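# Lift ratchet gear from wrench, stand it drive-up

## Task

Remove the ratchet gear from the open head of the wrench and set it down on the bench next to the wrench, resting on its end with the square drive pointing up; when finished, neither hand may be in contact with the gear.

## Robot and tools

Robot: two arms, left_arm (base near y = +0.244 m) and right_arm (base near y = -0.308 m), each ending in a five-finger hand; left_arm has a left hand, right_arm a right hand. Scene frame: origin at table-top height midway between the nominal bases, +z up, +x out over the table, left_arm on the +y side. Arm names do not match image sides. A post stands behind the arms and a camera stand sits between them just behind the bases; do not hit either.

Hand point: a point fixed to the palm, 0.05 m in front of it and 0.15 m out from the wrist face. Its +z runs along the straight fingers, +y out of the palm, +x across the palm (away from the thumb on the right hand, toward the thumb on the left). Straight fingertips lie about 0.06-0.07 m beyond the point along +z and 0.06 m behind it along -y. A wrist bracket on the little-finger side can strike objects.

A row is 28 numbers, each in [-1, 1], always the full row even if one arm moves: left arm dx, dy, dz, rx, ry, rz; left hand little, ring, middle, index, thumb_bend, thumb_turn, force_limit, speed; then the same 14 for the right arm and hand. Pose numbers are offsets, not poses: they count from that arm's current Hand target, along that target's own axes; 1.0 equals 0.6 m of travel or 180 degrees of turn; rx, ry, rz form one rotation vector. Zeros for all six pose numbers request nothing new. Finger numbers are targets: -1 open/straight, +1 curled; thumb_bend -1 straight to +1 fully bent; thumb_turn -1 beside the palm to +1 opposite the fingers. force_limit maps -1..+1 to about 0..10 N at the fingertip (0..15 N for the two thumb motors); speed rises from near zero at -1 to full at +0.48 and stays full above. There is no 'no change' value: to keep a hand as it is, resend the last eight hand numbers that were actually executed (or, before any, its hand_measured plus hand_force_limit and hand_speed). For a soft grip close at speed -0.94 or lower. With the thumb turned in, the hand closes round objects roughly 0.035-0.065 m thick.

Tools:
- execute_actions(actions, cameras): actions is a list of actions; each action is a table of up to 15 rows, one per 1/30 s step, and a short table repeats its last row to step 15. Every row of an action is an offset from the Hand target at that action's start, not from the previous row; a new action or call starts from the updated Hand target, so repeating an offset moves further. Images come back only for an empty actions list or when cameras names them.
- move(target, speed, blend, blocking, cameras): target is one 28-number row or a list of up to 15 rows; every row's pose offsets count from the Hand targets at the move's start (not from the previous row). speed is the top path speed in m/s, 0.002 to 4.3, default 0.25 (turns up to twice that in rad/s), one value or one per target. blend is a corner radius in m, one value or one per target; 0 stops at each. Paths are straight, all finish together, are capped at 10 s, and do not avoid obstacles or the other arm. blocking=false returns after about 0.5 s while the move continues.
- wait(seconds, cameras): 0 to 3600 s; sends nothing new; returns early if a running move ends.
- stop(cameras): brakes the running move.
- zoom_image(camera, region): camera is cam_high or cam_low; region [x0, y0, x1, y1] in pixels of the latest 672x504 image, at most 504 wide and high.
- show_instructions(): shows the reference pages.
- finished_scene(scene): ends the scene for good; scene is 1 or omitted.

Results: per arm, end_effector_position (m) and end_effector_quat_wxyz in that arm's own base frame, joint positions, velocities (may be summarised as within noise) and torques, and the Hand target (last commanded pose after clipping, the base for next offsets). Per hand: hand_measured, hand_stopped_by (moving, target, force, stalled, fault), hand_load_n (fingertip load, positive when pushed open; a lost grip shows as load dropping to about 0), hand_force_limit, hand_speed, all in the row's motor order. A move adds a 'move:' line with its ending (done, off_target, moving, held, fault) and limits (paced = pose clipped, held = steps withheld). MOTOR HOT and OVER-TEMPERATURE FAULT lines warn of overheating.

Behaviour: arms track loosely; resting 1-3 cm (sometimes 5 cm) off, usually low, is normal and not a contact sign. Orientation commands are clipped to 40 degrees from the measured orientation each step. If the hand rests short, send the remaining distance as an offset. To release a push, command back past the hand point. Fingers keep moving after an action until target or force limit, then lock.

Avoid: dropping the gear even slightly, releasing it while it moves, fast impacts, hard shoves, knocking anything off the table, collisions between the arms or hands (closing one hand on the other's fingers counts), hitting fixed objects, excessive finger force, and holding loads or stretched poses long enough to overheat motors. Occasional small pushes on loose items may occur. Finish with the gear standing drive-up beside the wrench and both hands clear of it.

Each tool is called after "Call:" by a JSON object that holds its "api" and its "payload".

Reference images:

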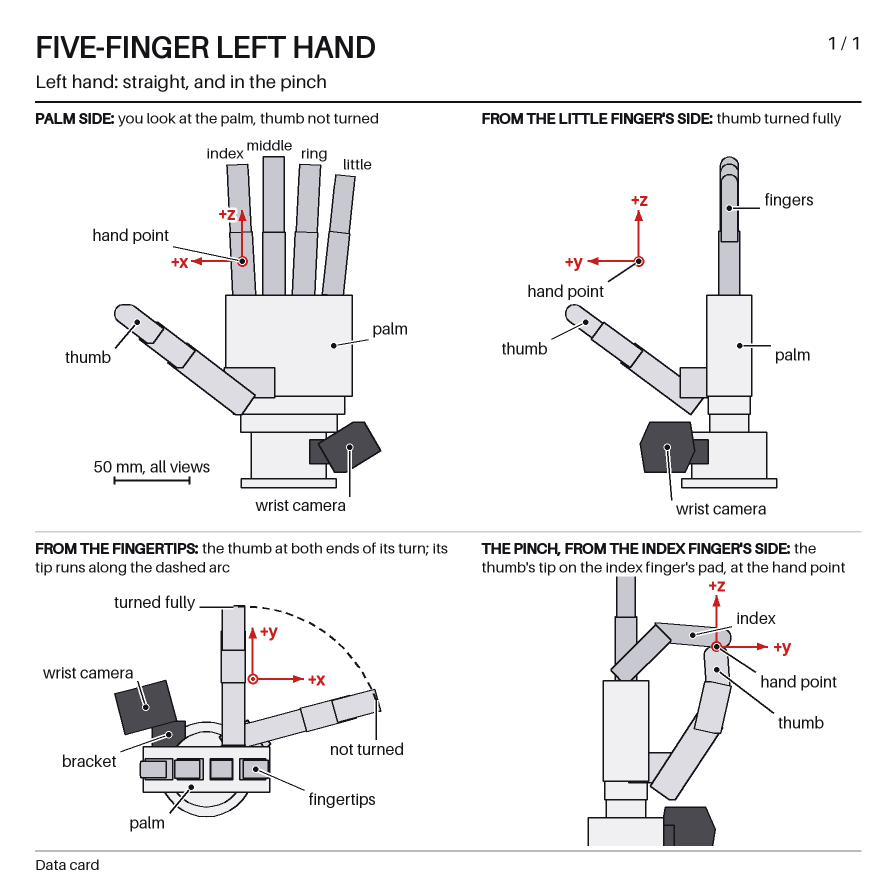

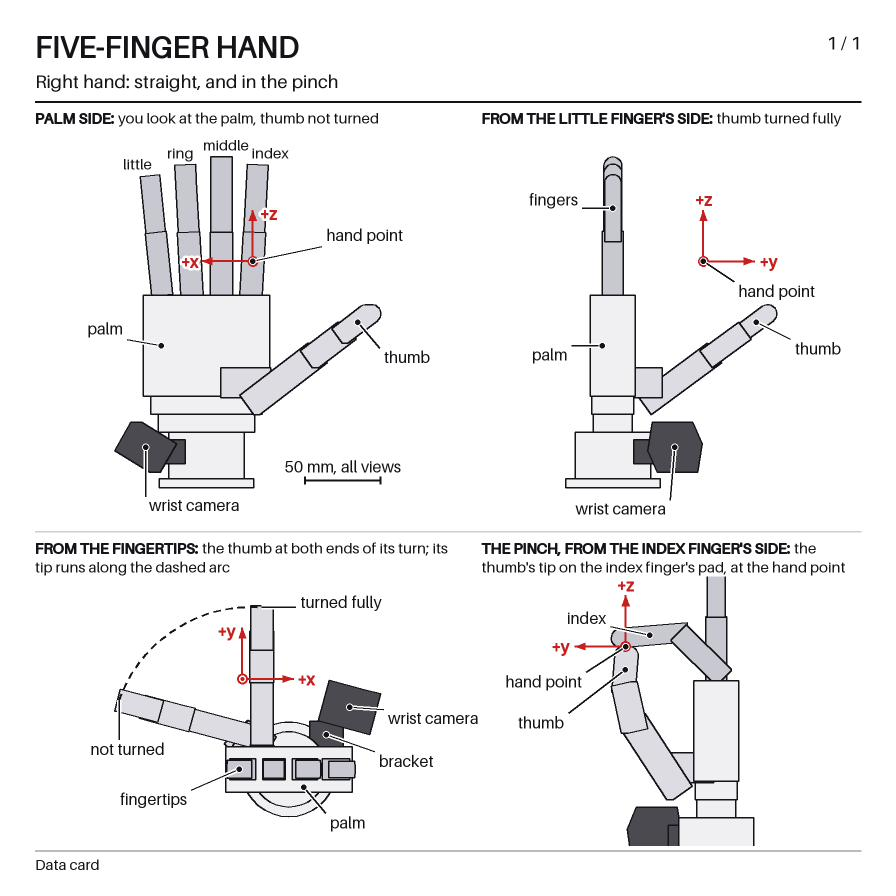

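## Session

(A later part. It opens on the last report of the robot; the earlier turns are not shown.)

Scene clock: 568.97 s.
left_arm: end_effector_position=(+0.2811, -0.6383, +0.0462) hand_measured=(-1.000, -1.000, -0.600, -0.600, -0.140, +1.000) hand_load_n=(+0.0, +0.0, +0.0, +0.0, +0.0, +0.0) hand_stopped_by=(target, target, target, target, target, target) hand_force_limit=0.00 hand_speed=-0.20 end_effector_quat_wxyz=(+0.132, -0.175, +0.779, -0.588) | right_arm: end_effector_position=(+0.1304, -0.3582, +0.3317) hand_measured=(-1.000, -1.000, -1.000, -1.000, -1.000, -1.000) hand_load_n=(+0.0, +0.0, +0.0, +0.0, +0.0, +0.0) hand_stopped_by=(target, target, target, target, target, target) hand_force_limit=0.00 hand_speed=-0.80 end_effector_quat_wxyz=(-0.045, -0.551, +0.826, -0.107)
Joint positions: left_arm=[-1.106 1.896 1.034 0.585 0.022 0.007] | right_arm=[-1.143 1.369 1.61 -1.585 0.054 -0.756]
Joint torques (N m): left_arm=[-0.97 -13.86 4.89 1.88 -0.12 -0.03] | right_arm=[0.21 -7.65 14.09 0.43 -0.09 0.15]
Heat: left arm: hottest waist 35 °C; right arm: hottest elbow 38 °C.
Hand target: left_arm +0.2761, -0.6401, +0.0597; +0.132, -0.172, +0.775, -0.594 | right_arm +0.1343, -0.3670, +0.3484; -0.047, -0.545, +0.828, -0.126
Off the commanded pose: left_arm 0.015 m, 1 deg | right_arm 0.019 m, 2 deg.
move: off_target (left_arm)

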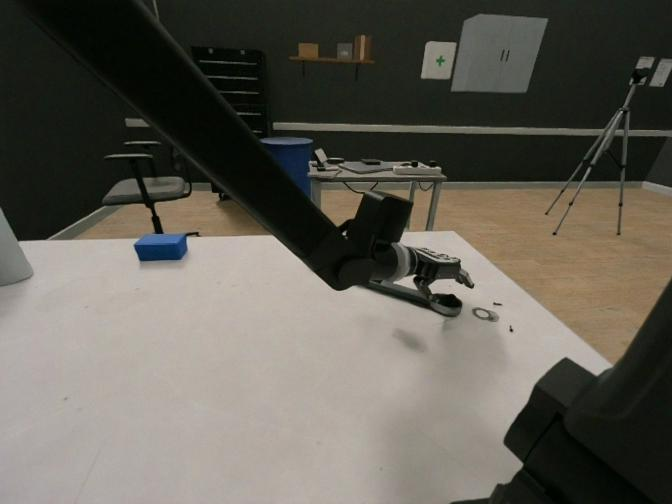

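Call:
{"api": "move", "payload": {"target": [-0.0014,0,0.0255,0,0,0,-1,-1,-0.6,-0.6,-0.14,1,0,-0.2,0,0,0,0,0,0,-1,-1,-1,-1,-1,-1,0,-0.8], "speed": 0.05, "cameras": ["cam_low"]}}

Call:
{"api": "zoom_image", "payload": {"camera": "cam_low", "region": [420, 260, 480, 320]}}

Scene clock: 576.70 s.
left_arm: end_effector_position=(+0.2806, -0.6373, +0.0440) hand_measured=(-1.000, -1.000, -0.600, -0.600, -0.140, +1.000) hand_load_n=(+0.0, +0.0, +0.0, +0.0, +0.0, +0.0) hand_stopped_by=(target, target, target, target, target, target) hand_force_limit=0.00 hand_speed=-0.20 end_effector_quat_wxyz=(+0.132, -0.176, +0.781, -0.584) | right_arm: end_effector_position=(+0.1304, -0.3582, +0.3317) hand_measured=(-1.000, -1.000, -1.000, -1.000, -1.000, -1.000) hand_load_n=(+0.0, +0.0, +0.0, +0.0, +0.0, +0.0) hand_stopped_by=(target, target, target, target, target, target) hand_force_limit=0.00 hand_speed=-0.80 end_effector_quat_wxyz=(-0.045, -0.551, +0.826, -0.107)
Joint positions: left_arm=[-1.106 1.896 1.034 0.576 0.022 0.007] | right_arm=[-1.143 1.369 1.61 -1.585 0.054 -0.756]
Joint torques (N m): left_arm=[-0.97 -11.4 7.91 1.84 -0.11 -0.04] | right_arm=[-0.91 -8.06 14.08 0.59 -0.1 0.11]
Heat: left arm: hottest waist 35 °C; right arm: hottest elbow 38 °C.
Hand target: left_arm +0.2831, -0.6531, +0.0558; +0.132, -0.172, +0.775, -0.594 | right_arm +0.1343, -0.3670, +0.3484; -0.047, -0.545, +0.828, -0.126
Off the commanded pose: left_arm 0.020 m, 1 deg | right_arm 0.019 m, 2 deg.
move: off_target (left_arm)

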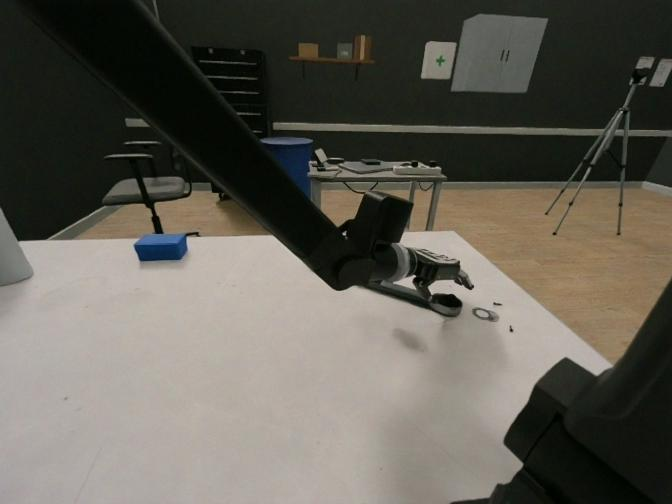

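Scaled by 8.400 from the camera's image (finer frame: 960x720).

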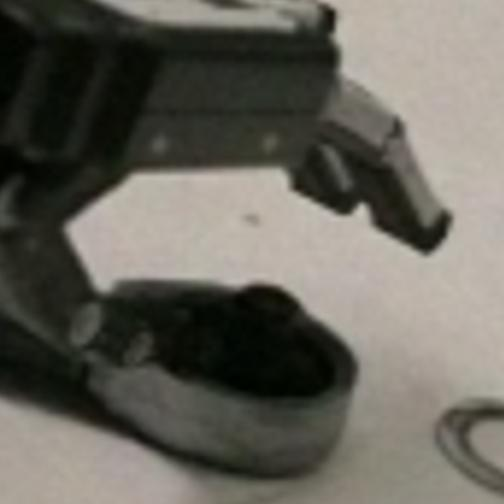

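Call:
{"api": "move", "payload": {"target": [0,-0.0035,0.013,0,0,0,-1,-1,-0.6,-0.6,-0.14,1,0,-0.2,0,0,0,0,0,0,-1,-1,-1,-1,-1,-1,0,-0.8], "speed": 0.05, "cameras": ["cam_low"]}}

Call:
{"api": "zoom_image", "payload": {"camera": "cam_low", "region": [420, 260, 480, 320]}}

Scene clock: 582.20 s.
left_arm: end_effector_position=(+0.2849, -0.6458, +0.0529) hand_measured=(-1.000, -1.000, -0.600, -0.600, -0.140, +1.000) hand_load_n=(+0.0, +0.0, +0.0, +0.0, +0.0, +0.0) hand_stopped_by=(target, target, target, target, target, target) hand_force_limit=0.00 hand_speed=-0.20 end_effector_quat_wxyz=(+0.133, -0.175, +0.777, -0.590) | right_arm: end_effector_position=(+0.1304, -0.3582, +0.3317) hand_measured=(-1.000, -1.000, -1.000, -1.000, -1.000, -1.000) hand_load_n=(+0.0, +0.0, +0.0, +0.0, +0.0, +0.0) hand_stopped_by=(target, target, target, target, target, target) hand_force_limit=0.00 hand_speed=-0.80 end_effector_quat_wxyz=(-0.045, -0.551, +0.826, -0.107)
Joint positions: left_arm=[-1.106 1.898 1.06 0.565 0.022 0.007] | right_arm=[-1.143 1.369 1.61 -1.585 0.054 -0.756]
Joint torques (N m): left_arm=[-0.97 -10.64 8.05 1.83 -0.11 -0.04] | right_arm=[-0.38 -7.41 14.23 0.36 -0.07 0.11]
Heat: left arm: hottest waist 35 °C; right arm: hottest elbow 38 °C.
Hand target: left_arm +0.2865, -0.6604, +0.0557; +0.132, -0.172, +0.775, -0.594 | right_arm +0.1343, -0.3670, +0.3484; -0.047, -0.545, +0.828, -0.126
Off the commanded pose: left_arm 0.015 m, 1 deg | right_arm 0.019 m, 2 deg.
move: off_target (left_arm)

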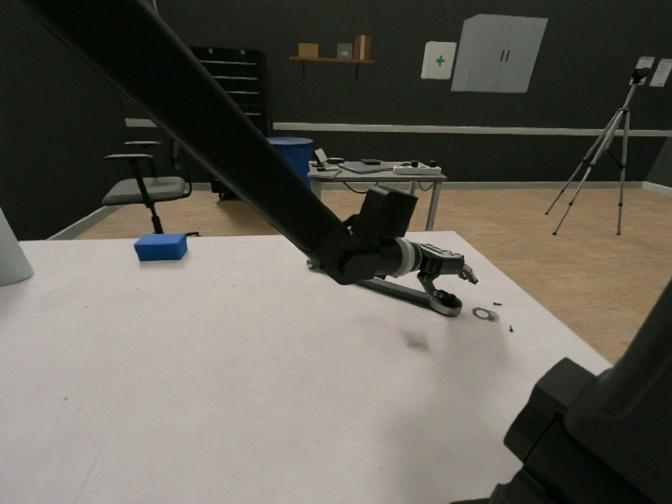

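Scaled by 8.400 from the camera's image (finer frame: 960x720).

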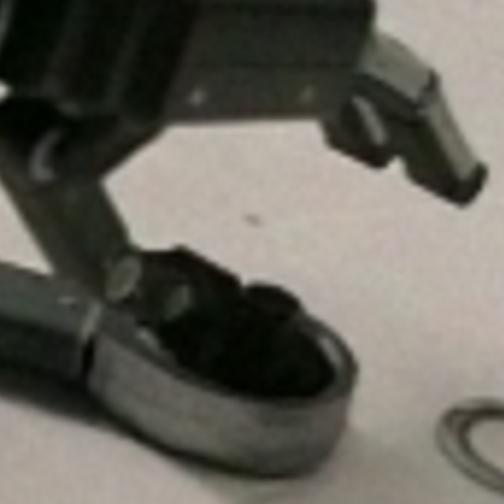

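Call:
{"api": "move", "payload": {"target": [0,0.0305,0.0152,0,0,0,-1,-1,-0.6,-0.6,-0.14,1,0,-0.2,0,0,0,0,0,0,-1,-1,-1,-1,-1,-1,0,-0.8], "speed": 0.05, "cameras": ["cam_low"]}}

Call:
{"api": "zoom_image", "payload": {"camera": "cam_low", "region": [420, 260, 480, 320]}}

Scene clock: 589.90 s.
left_arm: end_effector_position=(+0.2877, -0.6509, +0.0406) hand_measured=(-1.000, -1.000, -0.600, -0.600, -0.140, +1.000) hand_load_n=(-0.5, +0.0, +0.0, +0.0, -1.0, -0.5) hand_stopped_by=(target, target, target, target, target, target) hand_force_limit=0.00 hand_speed=-0.20 end_effector_quat_wxyz=(+0.133, -0.175, +0.777, -0.590) | right_arm: end_effector_position=(+0.1304, -0.3582, +0.3317) hand_measured=(-1.000, -1.000, -1.000, -1.000, -1.000, -1.000) hand_load_n=(+0.0, -0.5, +0.0, +0.0, +0.0, +0.0) hand_stopped_by=(target, target, target, target, target, target) hand_force_limit=0.00 hand_speed=-0.80 end_effector_quat_wxyz=(-0.045, -0.551, +0.826, -0.107)
Joint positions: left_arm=[-1.106 1.935 1.074 0.59 0.021 0.007] | right_arm=[-1.143 1.369 1.61 -1.585 0.054 -0.756]
Joint torques (N m): left_arm=[-0.97 -10.11 7.46 2.62 -0.07 -0.03] | right_arm=[0.03 -8 13.9 0.36 -0.1 0.14]
Heat: left arm: hottest waist 35 °C; right arm: hottest elbow 39 °C.
Hand target: left_arm +0.2883, -0.6641, +0.0359; +0.132, -0.172, +0.775, -0.594 | right_arm +0.1343, -0.3670, +0.3484; -0.047, -0.545, +0.828, -0.126
Off the commanded pose: left_arm 0.014 m, 1 deg | right_arm 0.019 m, 2 deg.
move: off_target (left_arm)

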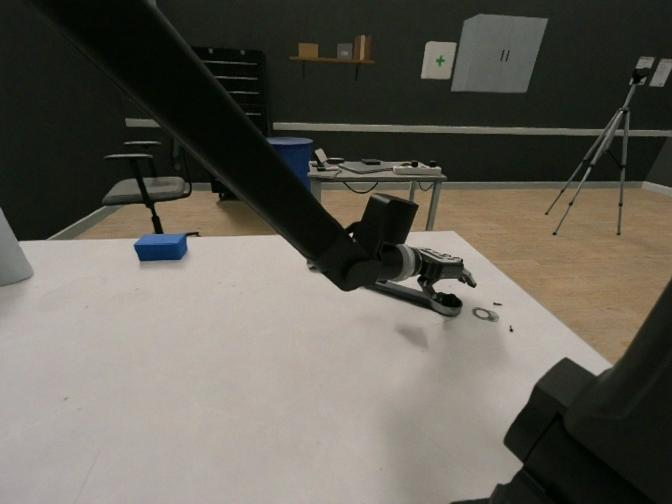

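Scaled by 8.400 from the camera's image (finer frame: 960x720).

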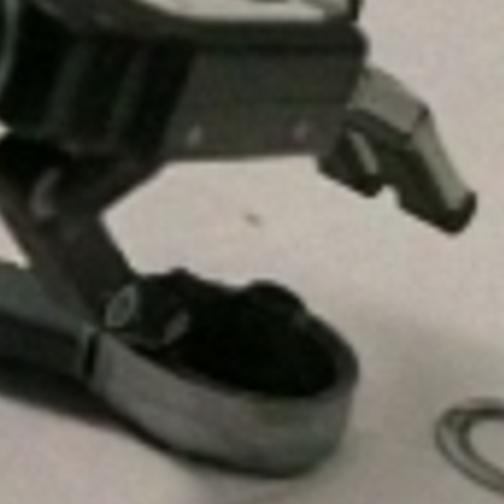

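Call:
{"api": "move", "payload": {"target": [0.0117,-0.0065,-0.0017,0,0,0,-1,-1,-0.6,-0.6,-0.14,1,0,-0.2,0,0,0,0,0,0,-1,-1,-1,-1,-1,-1,0,-0.8], "speed": 0.05, "cameras": ["cam_low"]}}

Call:
{"api": "zoom_image", "payload": {"camera": "cam_low", "region": [420, 260, 480, 320]}}

Scene clock: 598.10 s.
left_arm: end_effector_position=(+0.2875, -0.6513, +0.0405) hand_measured=(-1.000, -1.000, -0.600, -0.600, -0.140, +1.000) hand_load_n=(+0.0, +0.0, +0.0, +0.0, -1.5, -0.5) hand_stopped_by=(target, target, target, target, target, target) hand_force_limit=0.00 hand_speed=-0.20 end_effector_quat_wxyz=(+0.137, -0.177, +0.776, -0.589) | right_arm: end_effector_position=(+0.1304, -0.3582, +0.3317) hand_measured=(-1.000, -1.000, -1.000, -1.000, -1.000, -1.000) hand_load_n=(+0.0, +0.0, +0.0, +0.0, +0.0, +0.0) hand_stopped_by=(target, target, target, target, target, target) hand_force_limit=0.00 hand_speed=-0.80 end_effector_quat_wxyz=(-0.045, -0.551, +0.826, -0.107)
Joint positions: left_arm=[-1.11 1.935 1.074 0.59 0.007 0.007] | right_arm=[-1.143 1.369 1.61 -1.585 0.054 -0.756]
Joint torques (N m): left_arm=[-1.55 -10.75 7.54 2.25 -0.02 -0.06] | right_arm=[-0.67 -8.18 14.09 0.38 -0.06 0.14]
Heat: left arm: hottest waist 35 °C; right arm: hottest elbow 39 °C.
Hand target: left_arm +0.2819, -0.6672, +0.0400; +0.132, -0.172, +0.775, -0.594 | right_arm +0.1343, -0.3670, +0.3484; -0.047, -0.545, +0.828, -0.126
Off the commanded pose: left_arm 0.017 m, 1 deg | right_arm 0.019 m, 2 deg.
move: off_target (left_arm)

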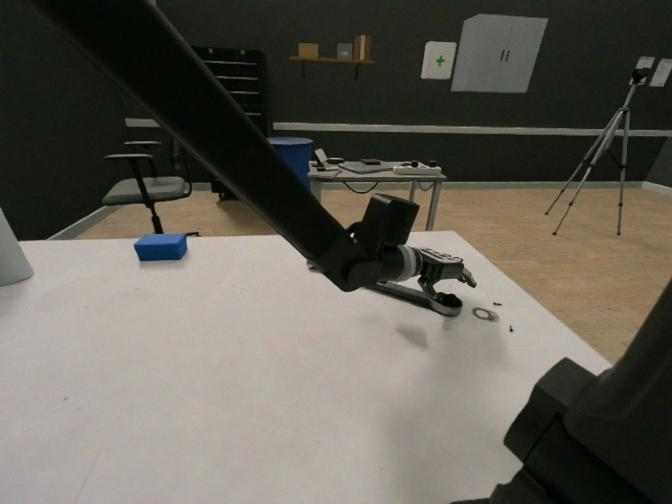

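Scaled by 8.400 from the camera's image (finer frame: 960x720).

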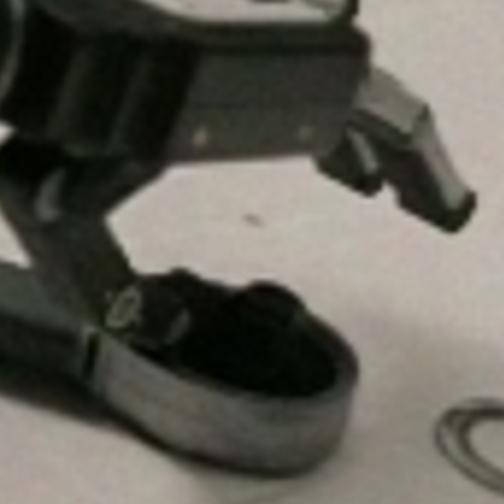

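Call:
{"api": "move", "payload": {"target": [0,0,0,0,0,0,-1,-1,-0.05,-0.05,-0.14,1,-0.4,-0.7,0,0,0,0,0,0,-1,-1,-1,-1,-1,-1,0,-0.8], "cameras": ["all"]}}

Call:
{"api": "zoom_image", "payload": {"camera": "cam_low", "region": [420, 260, 480, 320]}}

Call:
{"api": "zoom_image", "payload": {"camera": "cam_high", "region": [285, 105, 365, 175]}}

Scene clock: 603.73 s.
left_arm: end_effector_position=(+0.2872, -0.6529, +0.0414) hand_measured=(-1.000, -1.000, -0.050, -0.050, -0.140, +1.000) hand_load_n=(+0.0, +0.0, +0.0, +0.5, +0.0, -1.0) hand_stopped_by=(target, target, target, target, target, target) hand_force_limit=-0.40 hand_speed=-0.70 end_effector_quat_wxyz=(+0.138, -0.177, +0.776, -0.590) | right_arm: end_effector_position=(+0.1304, -0.3582, +0.3317) hand_measured=(-1.000, -1.000, -1.000, -1.000, -1.000, -1.000) hand_load_n=(+0.0, +0.0, +0.0, +0.0, +0.0, +0.0) hand_stopped_by=(target, target, target, target, target, target) hand_force_limit=0.00 hand_speed=-0.80 end_effector_quat_wxyz=(-0.045, -0.551, +0.826, -0.107)
Joint positions: left_arm=[-1.112 1.936 1.077 0.59 0.006 0.007] | right_arm=[-1.143 1.369 1.61 -1.585 0.054 -0.756]
Joint torques (N m): left_arm=[-1.61 -10.81 7.25 2.17 0.05 -0.06] | right_arm=[-0.62 -8.29 14.16 0.21 -0.06 0.14]
Heat: left arm: hottest waist 35 °C; right arm: hottest elbow 39 °C.
Hand target: left_arm +0.2818, -0.6671, +0.0397; +0.132, -0.172, +0.775, -0.594 | right_arm +0.1343, -0.3670, +0.3484; -0.047, -0.545, +0.828, -0.126
Off the commanded pose: left_arm 0.015 m, 1 deg | right_arm 0.019 m, 2 deg.
move: done

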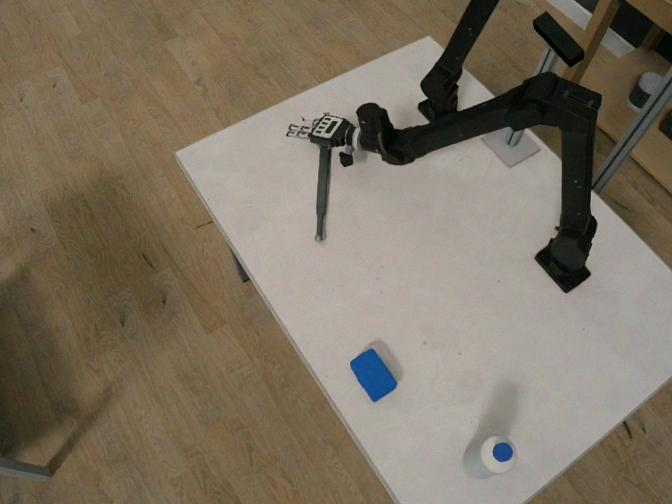

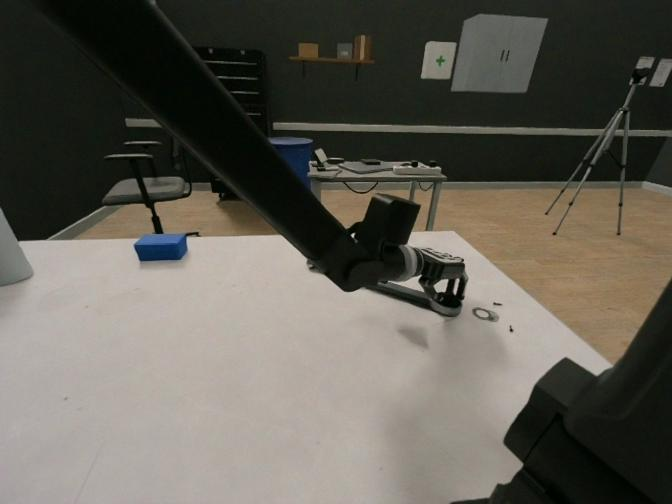

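Scaled by 8.400 from the camera's image (finer frame: 960x720).

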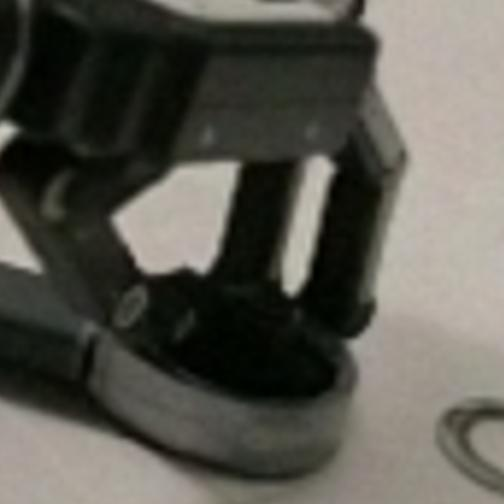

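Scaled by 6.300 from the camera's image (finer frame: 960x720).

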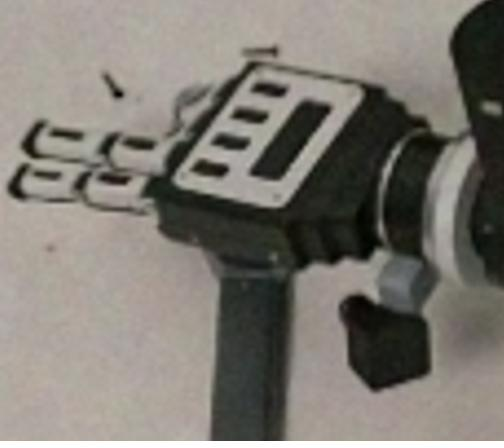

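Call:
{"api": "move", "payload": {"target": [0,0,0,0,0,0,-1,-1,0.3,0.3,-0.14,1,-0.4,-0.9,0,0,0,0,0,0,-1,-1,-1,-1,-1,-1,0,-0.8], "cameras": ["cam_low"]}}

Call:
{"api": "zoom_image", "payload": {"camera": "cam_low", "region": [420, 260, 480, 320]}}

Scene clock: 609.83 s.
left_arm: end_effector_position=(+0.2862, -0.6570, +0.0453) hand_measured=(-1.000, -1.000, +0.246, +0.256, -0.140, +1.000) hand_load_n=(+0.0, +0.0, +4.0, +3.0, +0.5, +0.0) hand_stopped_by=(target, target, force, force, target, target) hand_force_limit=-0.40 hand_speed=-0.90 end_effector_quat_wxyz=(+0.138, -0.175, +0.773, -0.593) | right_arm: end_effector_position=(+0.1304, -0.3582, +0.3317) hand_measured=(-1.000, -1.000, -1.000, -1.000, -1.000, -1.000) hand_load_n=(+0.0, +0.0, +0.0, +0.0, +0.0, +0.0) hand_stopped_by=(target, target, target, target, target, target) hand_force_limit=0.00 hand_speed=-0.80 end_effector_quat_wxyz=(-0.045, -0.551, +0.826, -0.107)
Joint positions: left_arm=[-1.115 1.936 1.085 0.59 0.005 0.007] | right_arm=[-1.143 1.369 1.61 -1.585 0.054 -0.756]
Joint torques (N m): left_arm=[-1.14 -10.81 6.83 2.19 0.06 -0.06] | right_arm=[-0.91 -8.29 14 0.54 -0.08 0.11]
Heat: left arm: hottest waist 35 °C; right arm: hottest elbow 39 °C.
Hand target: left_arm +0.2819, -0.6671, +0.0399; +0.132, -0.172, +0.775, -0.594 | right_arm +0.1343, -0.3670, +0.3484; -0.047, -0.545, +0.828, -0.126
Off the commanded pose: left_arm 0.012 m, 1 deg | right_arm 0.019 m, 2 deg.
move: done

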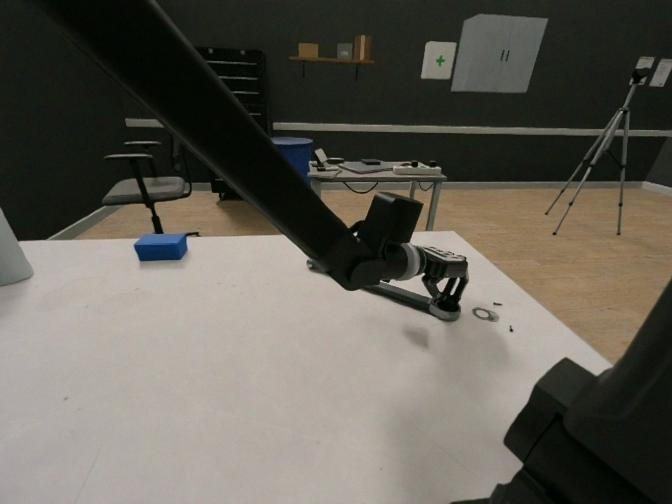

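Scaled by 8.400 from the camera's image (finer frame: 960x720).

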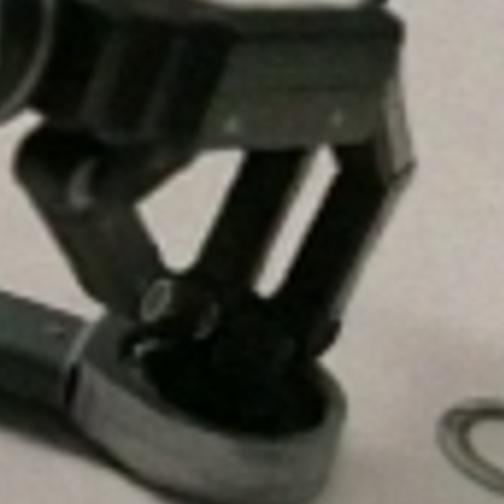

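Call:
{"api": "zoom_image", "payload": {"camera": "cam_low", "region": [434, 286, 464, 316]}}

Scaled by 16.800 from the camera's image (finer frame: 960x720).

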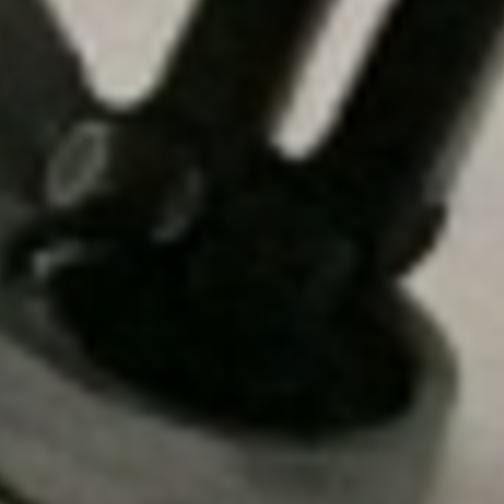

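Call:
{"api": "move", "payload": {"target": [-0.0097,-0.0515,-0.0205,0,0,0,-1,-1,0.3,0.3,-0.14,1,-0.4,-0.9,0,0,0,0,0,0,-1,-1,-1,-1,-1,-1,0,-0.8], "cameras": ["cam_low"], "speed": 0.05}}

Call:
{"api": "zoom_image", "payload": {"camera": "cam_low", "region": [420, 260, 480, 320]}}

Scene clock: 625.40 s.
left_arm: end_effector_position=(+0.2821, -0.6528, +0.0492) hand_measured=(-1.000, -1.000, +0.246, +0.256, -0.140, +1.000) hand_load_n=(+0.0, +0.0, +3.5, +3.0, +0.5, +0.0) hand_stopped_by=(target, target, force, force, target, target) hand_force_limit=-0.40 hand_speed=-0.90 end_effector_quat_wxyz=(+0.131, -0.174, +0.784, -0.581) | right_arm: end_effector_position=(+0.1304, -0.3582, +0.3317) hand_measured=(-1.000, -1.000, -1.000, -1.000, -1.000, -1.000) hand_load_n=(+0.0, +0.0, +0.0, +0.0, +0.0, +0.0) hand_stopped_by=(target, target, target, target, target, target) hand_force_limit=0.00 hand_speed=-0.80 end_effector_quat_wxyz=(-0.045, -0.551, +0.826, -0.107)
Joint positions: left_arm=[-1.115 1.91 1.087 0.526 0.015 0.007] | right_arm=[-1.143 1.369 1.61 -1.585 0.054 -0.756]
Joint torques (N m): left_arm=[-0.26 -14.04 6.83 1.72 0.1 -0.03] | right_arm=[-0.73 -7.65 13.91 0.29 -0.11 0.16]
Heat: left arm: hottest waist 35 °C; right arm: hottest elbow 39 °C.
Hand target: left_arm +0.2855, -0.6611, +0.0729; +0.132, -0.172, +0.775, -0.594 | right_arm +0.1343, -0.3670, +0.3484; -0.047, -0.545, +0.828, -0.126
Off the commanded pose: left_arm 0.025 m, 2 deg | right_arm 0.019 m, 2 deg.
move: off_target (left_arm)

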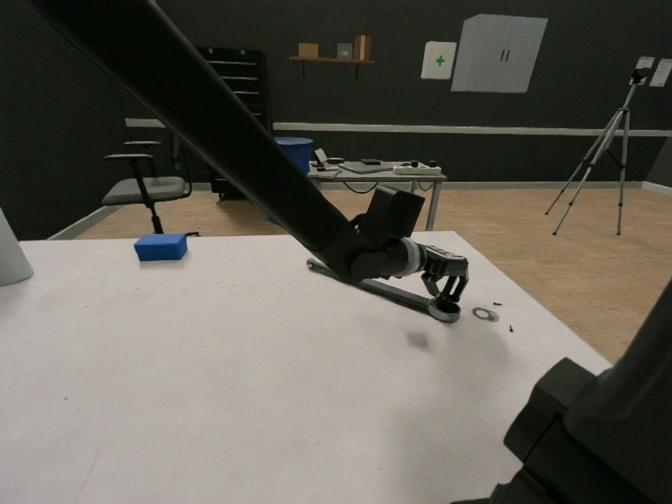

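Scaled by 8.400 from the camera's image (finer frame: 960x720).

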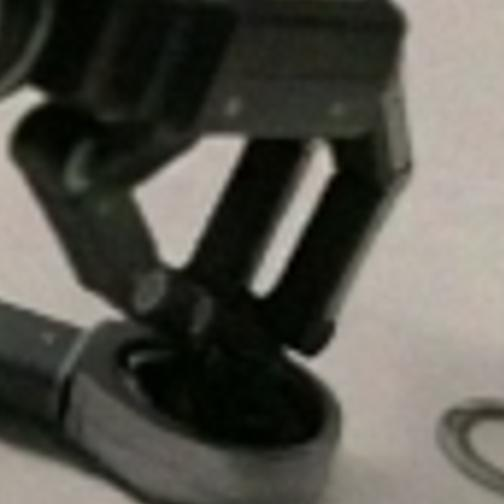

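Call:
{"api": "move", "payload": {"target": [0,-0.032,-0.0086,0,0,0,-1,-1,0.3,0.3,-0.14,1,-0.4,-0.9,0,0,0,0,0,0,-1,-1,-1,-1,-1,-1,0,-0.8], "cameras": ["cam_low"], "speed": 0.05}}

Call:
{"api": "zoom_image", "payload": {"camera": "cam_low", "region": [420, 260, 480, 320]}}

Scene clock: 630.73 s.
left_arm: end_effector_position=(+0.2802, -0.6492, +0.0635) hand_measured=(-1.000, -1.000, +0.246, +0.256, -0.140, +1.000) hand_load_n=(+0.0, +0.0, +4.0, +3.0, +0.5, +0.0) hand_stopped_by=(target, target, force, force, target, target) hand_force_limit=-0.40 hand_speed=-0.90 end_effector_quat_wxyz=(+0.129, -0.175, +0.788, -0.576) | right_arm: end_effector_position=(+0.1304, -0.3582, +0.3317) hand_measured=(-1.000, -1.000, -1.000, -1.000, -1.000, -1.000) hand_load_n=(+0.0, +0.0, +0.0, +0.0, -0.5, +0.0) hand_stopped_by=(target, target, target, target, target, target) hand_force_limit=0.00 hand_speed=-0.80 end_effector_quat_wxyz=(-0.045, -0.551, +0.826, -0.107)
Joint positions: left_arm=[-1.115 1.872 1.087 0.476 0.015 0.007] | right_arm=[-1.143 1.369 1.61 -1.585 0.054 -0.756]
Joint torques (N m): left_arm=[-0.32 -13.51 7.66 1.87 0.08 -0.04] | right_arm=[-0.38 -7.36 14 0.36 -0.11 0.14]
Heat: left arm: hottest waist 35 °C; right arm: hottest elbow 39 °C.
Hand target: left_arm +0.2854, -0.6611, +0.0926; +0.132, -0.172, +0.775, -0.594 | right_arm +0.1343, -0.3670, +0.3484; -0.047, -0.545, +0.828, -0.126
Off the commanded pose: left_arm 0.032 m, 3 deg | right_arm 0.019 m, 2 deg.
move: off_target (left_arm)

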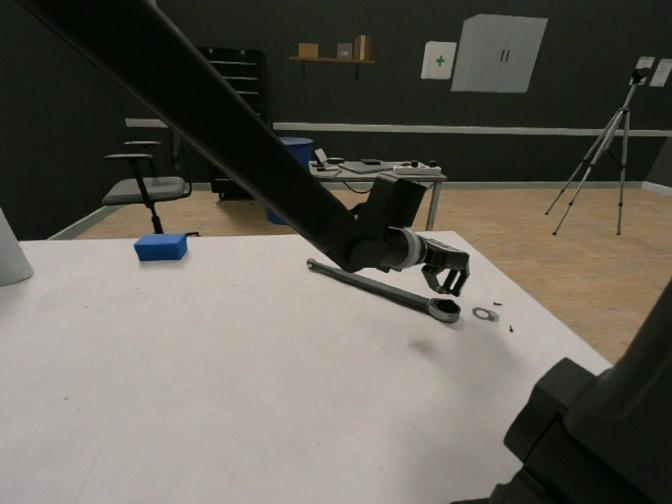

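Scaled by 8.400 from the camera's image (finer frame: 960x720).

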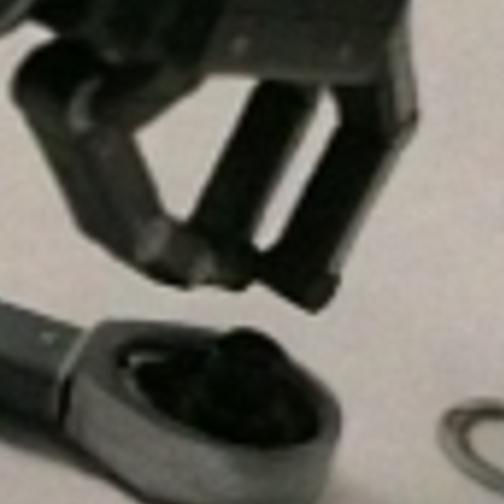

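Call:
{"api": "move", "payload": {"target": [0,0,0,0,0,0,-1,-1,-1,-0.3,-0.14,0.7,-0.4,-0.3,0,0,0,0,0,0,-1,-1,-1,-1,-1,-1,0,-0.8], "cameras": ["all"], "speed": 0.05}}

Call:
{"api": "zoom_image", "payload": {"camera": "cam_low", "region": [420, 260, 480, 320]}}

Call:
{"api": "zoom_image", "payload": {"camera": "cam_high", "region": [285, 105, 365, 175]}}

Scene clock: 651.37 s.
left_arm: end_effector_position=(+0.2802, -0.6492, +0.0635) hand_measured=(-1.000, -1.000, -1.000, -0.300, -0.140, +0.700) hand_load_n=(+0.0, +0.0, +0.0, +0.0, +0.0, +0.0) hand_stopped_by=(target, target, target, target, target, target) hand_force_limit=-0.40 hand_speed=-0.30 end_effector_quat_wxyz=(+0.129, -0.175, +0.788, -0.576) | right_arm: end_effector_position=(+0.1304, -0.3582, +0.3317) hand_measured=(-1.000, -1.000, -1.000, -1.000, -1.000, -1.000) hand_load_n=(+0.0, +0.0, +0.0, +0.0, +0.0, +0.0) hand_stopped_by=(target, target, target, target, target, target) hand_force_limit=0.00 hand_speed=-0.80 end_effector_quat_wxyz=(-0.045, -0.551, +0.826, -0.107)
Joint positions: left_arm=[-1.115 1.872 1.087 0.476 0.015 0.007] | right_arm=[-1.143 1.369 1.61 -1.585 0.054 -0.756]
Joint torques (N m): left_arm=[-0.21 -13.98 7.69 1.87 0.07 -0.04] | right_arm=[-0.44 -7.94 14.23 0.46 -0.06 0.13]
Heat: left arm: hottest waist 35 °C; right arm: hottest elbow 39 °C.
Hand target: left_arm +0.2855, -0.6611, +0.0926; +0.132, -0.172, +0.775, -0.594 | right_arm +0.1343, -0.3670, +0.3484; -0.047, -0.545, +0.828, -0.126
Off the commanded pose: left_arm 0.032 m, 3 deg | right_arm 0.019 m, 2 deg.
move: done

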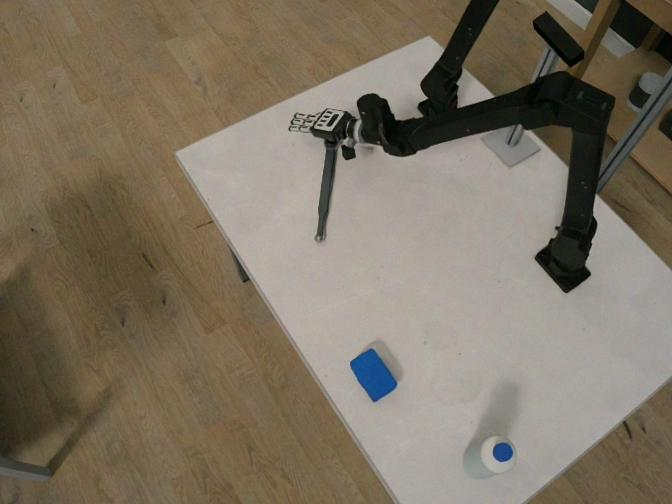

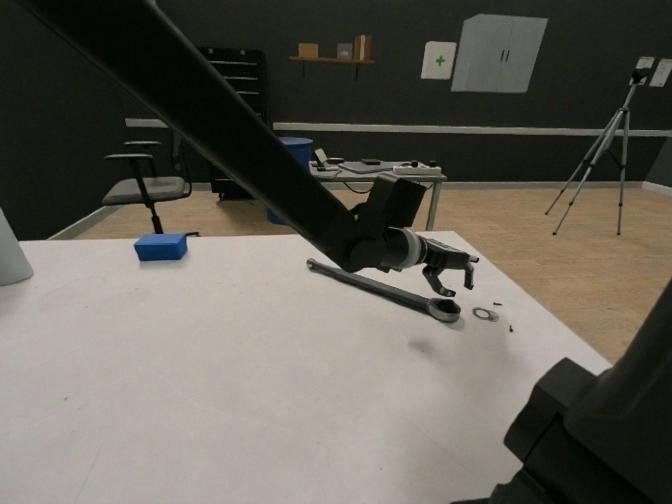

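Scaled by 8.400 from the camera's image (finer frame: 960x720).

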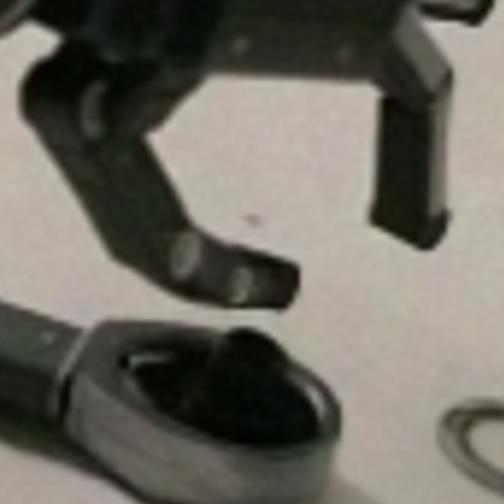

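Scaled by 6.300 from the camera's image (finer frame: 960x720).

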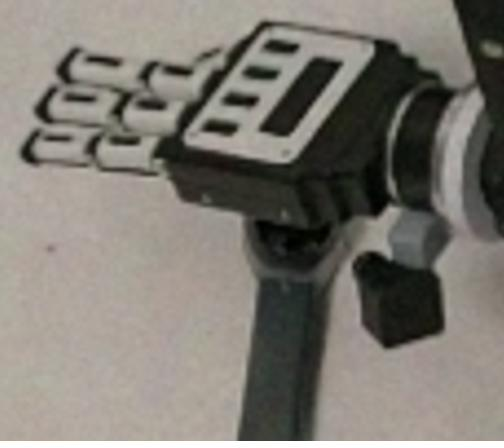

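Call:
{"api": "move", "payload": {"target": [[-0.0062,0.0372,-0.0425,0,0,0,-1,-1,-1,-0.3,-0.14,0.7,-0.4,-0.3,0,0,0,0,0,0,-1,-1,-1,-1,-1,-1,0,-0.8],[-0.0062,0.0897,-0.0285,0,0,0,-1,-1,-1,-0.3,-0.14,0.7,-0.4,-0.3,0,0,0,0,0,0,-1,-1,-1,-1,-1,-1,0,-0.8]], "cameras": ["cam_low"], "speed": 0.05}}

Call:
{"api": "zoom_image", "payload": {"camera": "cam_low", "region": [420, 260, 480, 320]}}

Scene clock: 666.83 s.
left_arm: end_effector_position=(+0.2713, -0.6337, +0.0539) hand_measured=(-1.000, -1.000, -1.000, -0.300, -0.140, +0.700) hand_load_n=(+0.0, +0.0, +0.0, +0.0, +0.0, -0.5) hand_stopped_by=(target, target, target, target, target, target) hand_force_limit=-0.40 hand_speed=-0.30 end_effector_quat_wxyz=(+0.130, -0.169, +0.775, -0.595) | right_arm: end_effector_position=(+0.1304, -0.3582, +0.3317) hand_measured=(-1.000, -1.000, -1.000, -1.000, -1.000, -1.000) hand_load_n=(+0.0, +0.0, +0.0, +0.0, -0.5, +0.0) hand_stopped_by=(target, target, target, target, target, target) hand_force_limit=0.00 hand_speed=-0.80 end_effector_quat_wxyz=(-0.045, -0.551, +0.826, -0.107)
Joint positions: left_arm=[-1.115 1.87 1.003 0.607 0.024 0.007] | right_arm=[-1.143 1.369 1.61 -1.585 0.054 -0.756]
Joint torques (N m): left_arm=[0.44 -10.34 5.03 3 0.03 -0.01] | right_arm=[0.03 -8.7 14.08 0.32 -0.05 0.11]
Heat: left arm: hottest waist 35 °C; right arm: hottest elbow 39 °C.
Hand target: left_arm +0.2761, -0.6320, +0.0454; +0.132, -0.172, +0.775, -0.594 | right_arm +0.1343, -0.3670, +0.3484; -0.047, -0.545, +0.828, -0.126
Off the commanded pose: left_arm 0.010 m, 0 deg | right_arm 0.019 m, 2 deg.
move: done

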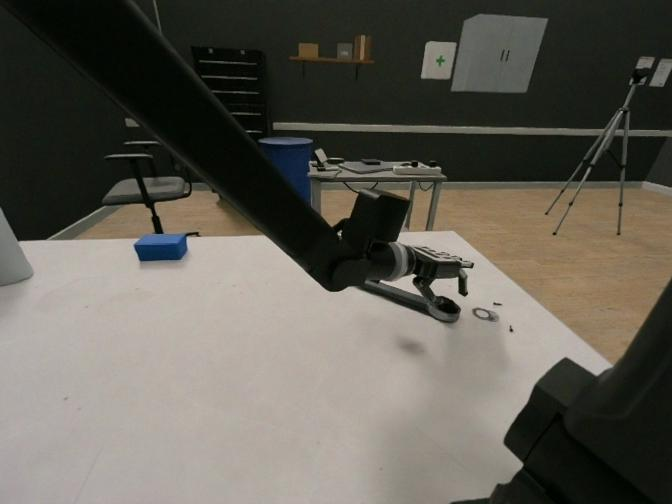

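Scaled by 8.400 from the camera's image (finer frame: 960x720).

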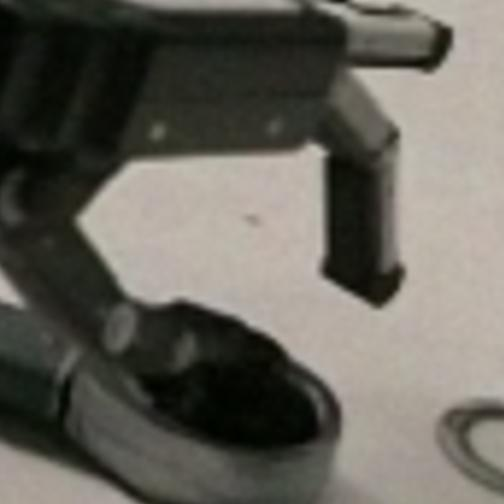

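Call:
{"api": "move", "payload": {"target": [-0.0032,0.0172,0.01,0,0,0,-1,-1,-1,-0.3,-0.14,0.7,-0.4,-0.3,0,0,0,0,0,0,-1,-1,-1,-1,-1,-1,0,-0.8], "cameras": ["cam_low"], "speed": 0.05}}

Call:
{"api": "zoom_image", "payload": {"camera": "cam_low", "region": [420, 260, 480, 320]}}

Scene clock: 674.60 s.
left_arm: end_effector_position=(+0.2739, -0.6357, +0.0527) hand_measured=(-1.000, -1.000, -1.000, -0.300, -0.140, +0.700) hand_load_n=(+0.0, +0.0, +0.0, +0.0, -1.0, +0.0) hand_stopped_by=(target, target, target, target, target, target) hand_force_limit=-0.40 hand_speed=-0.30 end_effector_quat_wxyz=(+0.132, -0.168, +0.769, -0.602) | right_arm: end_effector_position=(+0.1304, -0.3582, +0.3317) hand_measured=(-1.000, -1.000, -1.000, -1.000, -1.000, -1.000) hand_load_n=(+0.0, +0.0, +0.0, +0.0, +0.0, +0.0) hand_stopped_by=(target, target, target, target, target, target) hand_force_limit=0.00 hand_speed=-0.80 end_effector_quat_wxyz=(-0.045, -0.551, +0.826, -0.107)
Joint positions: left_arm=[-1.112 1.883 1.003 0.638 0.028 0.007] | right_arm=[-1.143 1.369 1.61 -1.585 0.054 -0.756]
Joint torques (N m): left_arm=[0.5 -9.23 5.31 2.63 0.04 -0.01] | right_arm=[-0.5 -8.06 14.13 0.28 -0.07 0.17]
Heat: left arm: hottest waist 35 °C; right arm: hottest elbow 39 °C.
Hand target: left_arm +0.2792, -0.6340, +0.0339; +0.132, -0.172, +0.775, -0.594 | right_arm +0.1343, -0.3670, +0.3484; -0.047, -0.545, +0.828, -0.126
Off the commanded pose: left_arm 0.020 m, 1 deg | right_arm 0.019 m, 2 deg.
move: off_target (left_arm)

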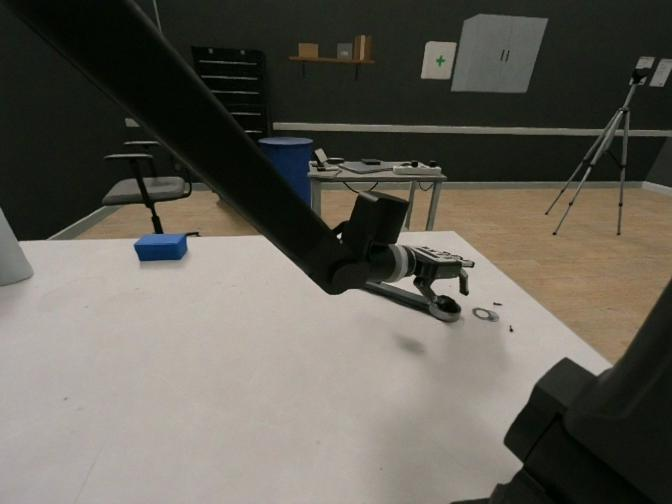

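Scaled by 8.400 from the camera's image (finer frame: 960x720).

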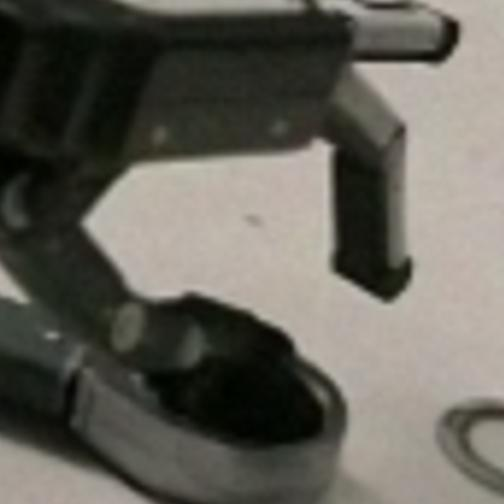

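Call:
{"api": "move", "payload": {"target": [[0.004,-0.031,-0.0197,0,0,0,-1,-1,-1,-0.3,-0.14,0.7,-0.4,-0.3,0,0,0,0,0,0,-1,-1,-1,-1,-1,-1,0,-0.8],[0.004,-0.0003,-0.0115,0,0,0,-1,-1,-1,-0.3,-0.14,0.7,-0.4,-0.3,0,0,0,0,0,0,-1,-1,-1,-1,-1,-1,0,-0.8]], "cameras": ["cam_low"], "speed": 0.05}}

Call:
{"api": "zoom_image", "payload": {"camera": "cam_low", "region": [420, 260, 480, 320]}}

Scene clock: 684.17 s.
left_arm: end_effector_position=(+0.2717, -0.6311, +0.0457) hand_measured=(-1.000, -1.000, -1.000, -0.300, -0.140, +0.700) hand_load_n=(+0.0, +0.0, +0.0, +0.0, +0.0, +0.0) hand_stopped_by=(target, target, target, target, target, target) hand_force_limit=-0.40 hand_speed=-0.30 end_effector_quat_wxyz=(+0.130, -0.170, +0.774, -0.596) | right_arm: end_effector_position=(+0.1304, -0.3582, +0.3317) hand_measured=(-1.000, -1.000, -1.000, -1.000, -1.000, -1.000) hand_load_n=(+0.0, +0.0, +0.0, +0.0, +0.0, +0.0) hand_stopped_by=(target, target, target, target, target, target) hand_force_limit=0.00 hand_speed=-0.80 end_effector_quat_wxyz=(-0.045, -0.551, +0.826, -0.107)
Joint positions: left_arm=[-1.112 1.884 0.992 0.634 0.027 0.007] | right_arm=[-1.143 1.369 1.61 -1.585 0.054 -0.756]
Joint torques (N m): left_arm=[-0.03 -10.4 4.67 3.1 -0.13 -0.03] | right_arm=[-1.26 -7.71 14.27 0.29 -0.04 0.12]
Heat: left arm: hottest waist 35 °C; right arm: hottest elbow 39 °C.
Hand target: left_arm +0.2742, -0.6290, +0.0357; +0.132, -0.172, +0.775, -0.594 | right_arm +0.1343, -0.3670, +0.3484; -0.047, -0.545, +0.828, -0.126
Off the commanded pose: left_arm 0.010 m, 0 deg | right_arm 0.019 m, 2 deg.
move: done

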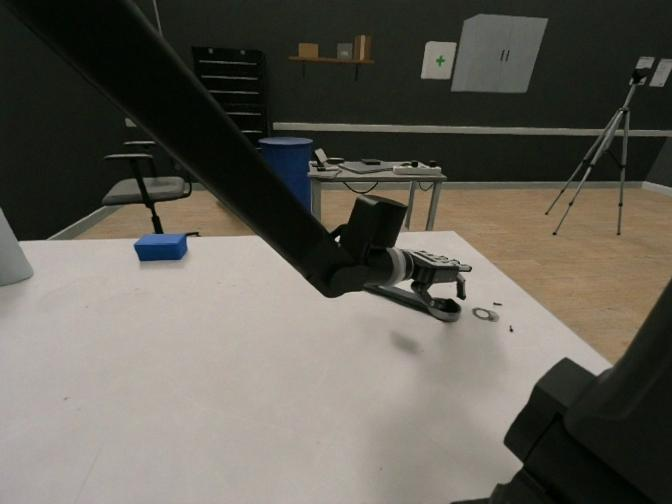

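Scaled by 8.400 from the camera's image (finer frame: 960x720).

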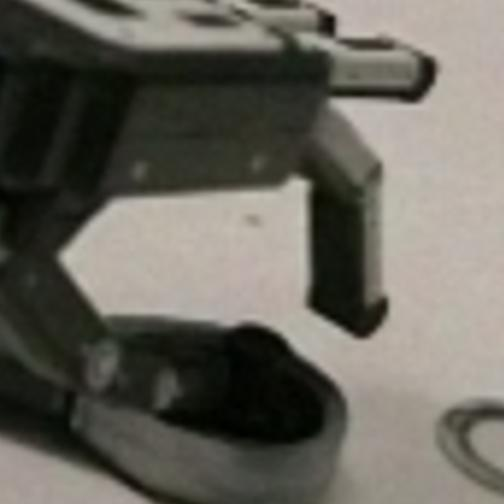

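Call:
{"api": "move", "payload": {"target": [-0.004,0.0042,0.0163,0,0,0,-1,-1,-1,-0.3,-0.14,0.7,-0.4,-0.3,0,0,0,0,0,0,-1,-1,-1,-1,-1,-1,0,-0.8], "cameras": ["cam_low"], "speed": 0.05}}

Call:
{"api": "zoom_image", "payload": {"camera": "cam_low", "region": [420, 260, 480, 320]}}

Scene clock: 706.47 s.
left_arm: end_effector_position=(+0.2717, -0.6314, +0.0401) hand_measured=(-1.000, -1.000, -1.000, -0.300, -0.138, +0.700) hand_load_n=(+0.0, +0.0, +0.0, +0.0, -1.5, +0.0) hand_stopped_by=(target, target, target, target, target, target) hand_force_limit=-0.40 hand_speed=-0.30 end_effector_quat_wxyz=(+0.130, -0.170, +0.774, -0.596) | right_arm: end_effector_position=(+0.1304, -0.3582, +0.3317) hand_measured=(-1.000, -1.000, -1.000, -1.000, -1.000, -1.000) hand_load_n=(+0.0, +0.0, +0.0, +0.0, +0.0, +0.0) hand_stopped_by=(target, target, target, target, target, target) hand_force_limit=0.00 hand_speed=-0.80 end_effector_quat_wxyz=(-0.045, -0.551, +0.826, -0.107)
Joint positions: left_arm=[-1.112 1.896 0.992 0.644 0.028 0.007] | right_arm=[-1.143 1.369 1.61 -1.585 0.054 -0.756]
Joint torques (N m): left_arm=[0.44 -9.41 6.45 2.58 0.04 -0.01] | right_arm=[-0.38 -7.71 14.11 0.46 -0.08 0.13]
Heat: left arm: hottest waist 35 °C; right arm: hottest elbow 39 °C.
Hand target: left_arm +0.2800, -0.6360, +0.0307; +0.132, -0.172, +0.775, -0.594 | right_arm +0.1343, -0.3670, +0.3484; -0.047, -0.545, +0.828, -0.126
Off the commanded pose: left_arm 0.013 m, 0 deg | right_arm 0.019 m, 2 deg.
move: off_target (left_arm)

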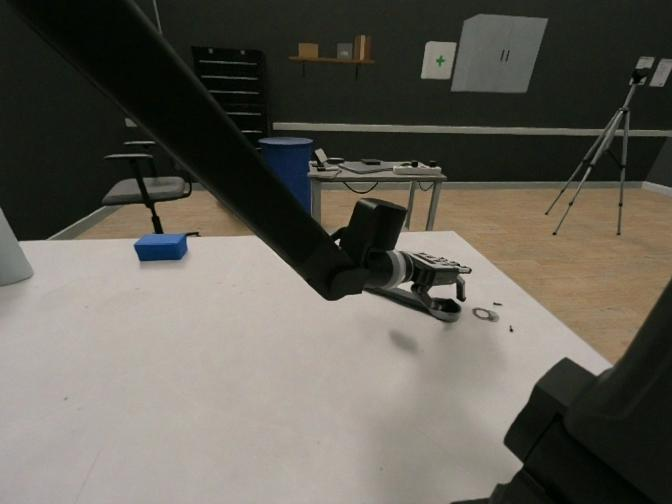

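Scaled by 8.400 from the camera's image (finer frame: 960x720).

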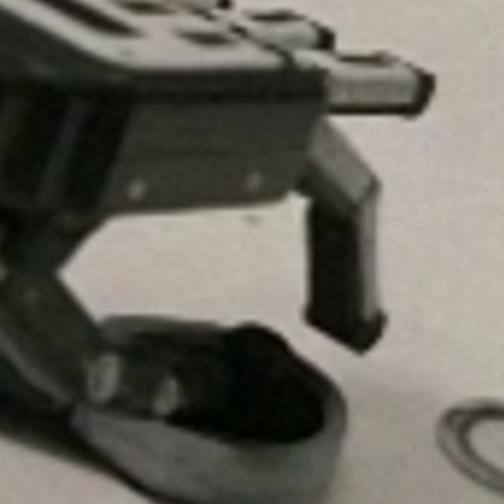

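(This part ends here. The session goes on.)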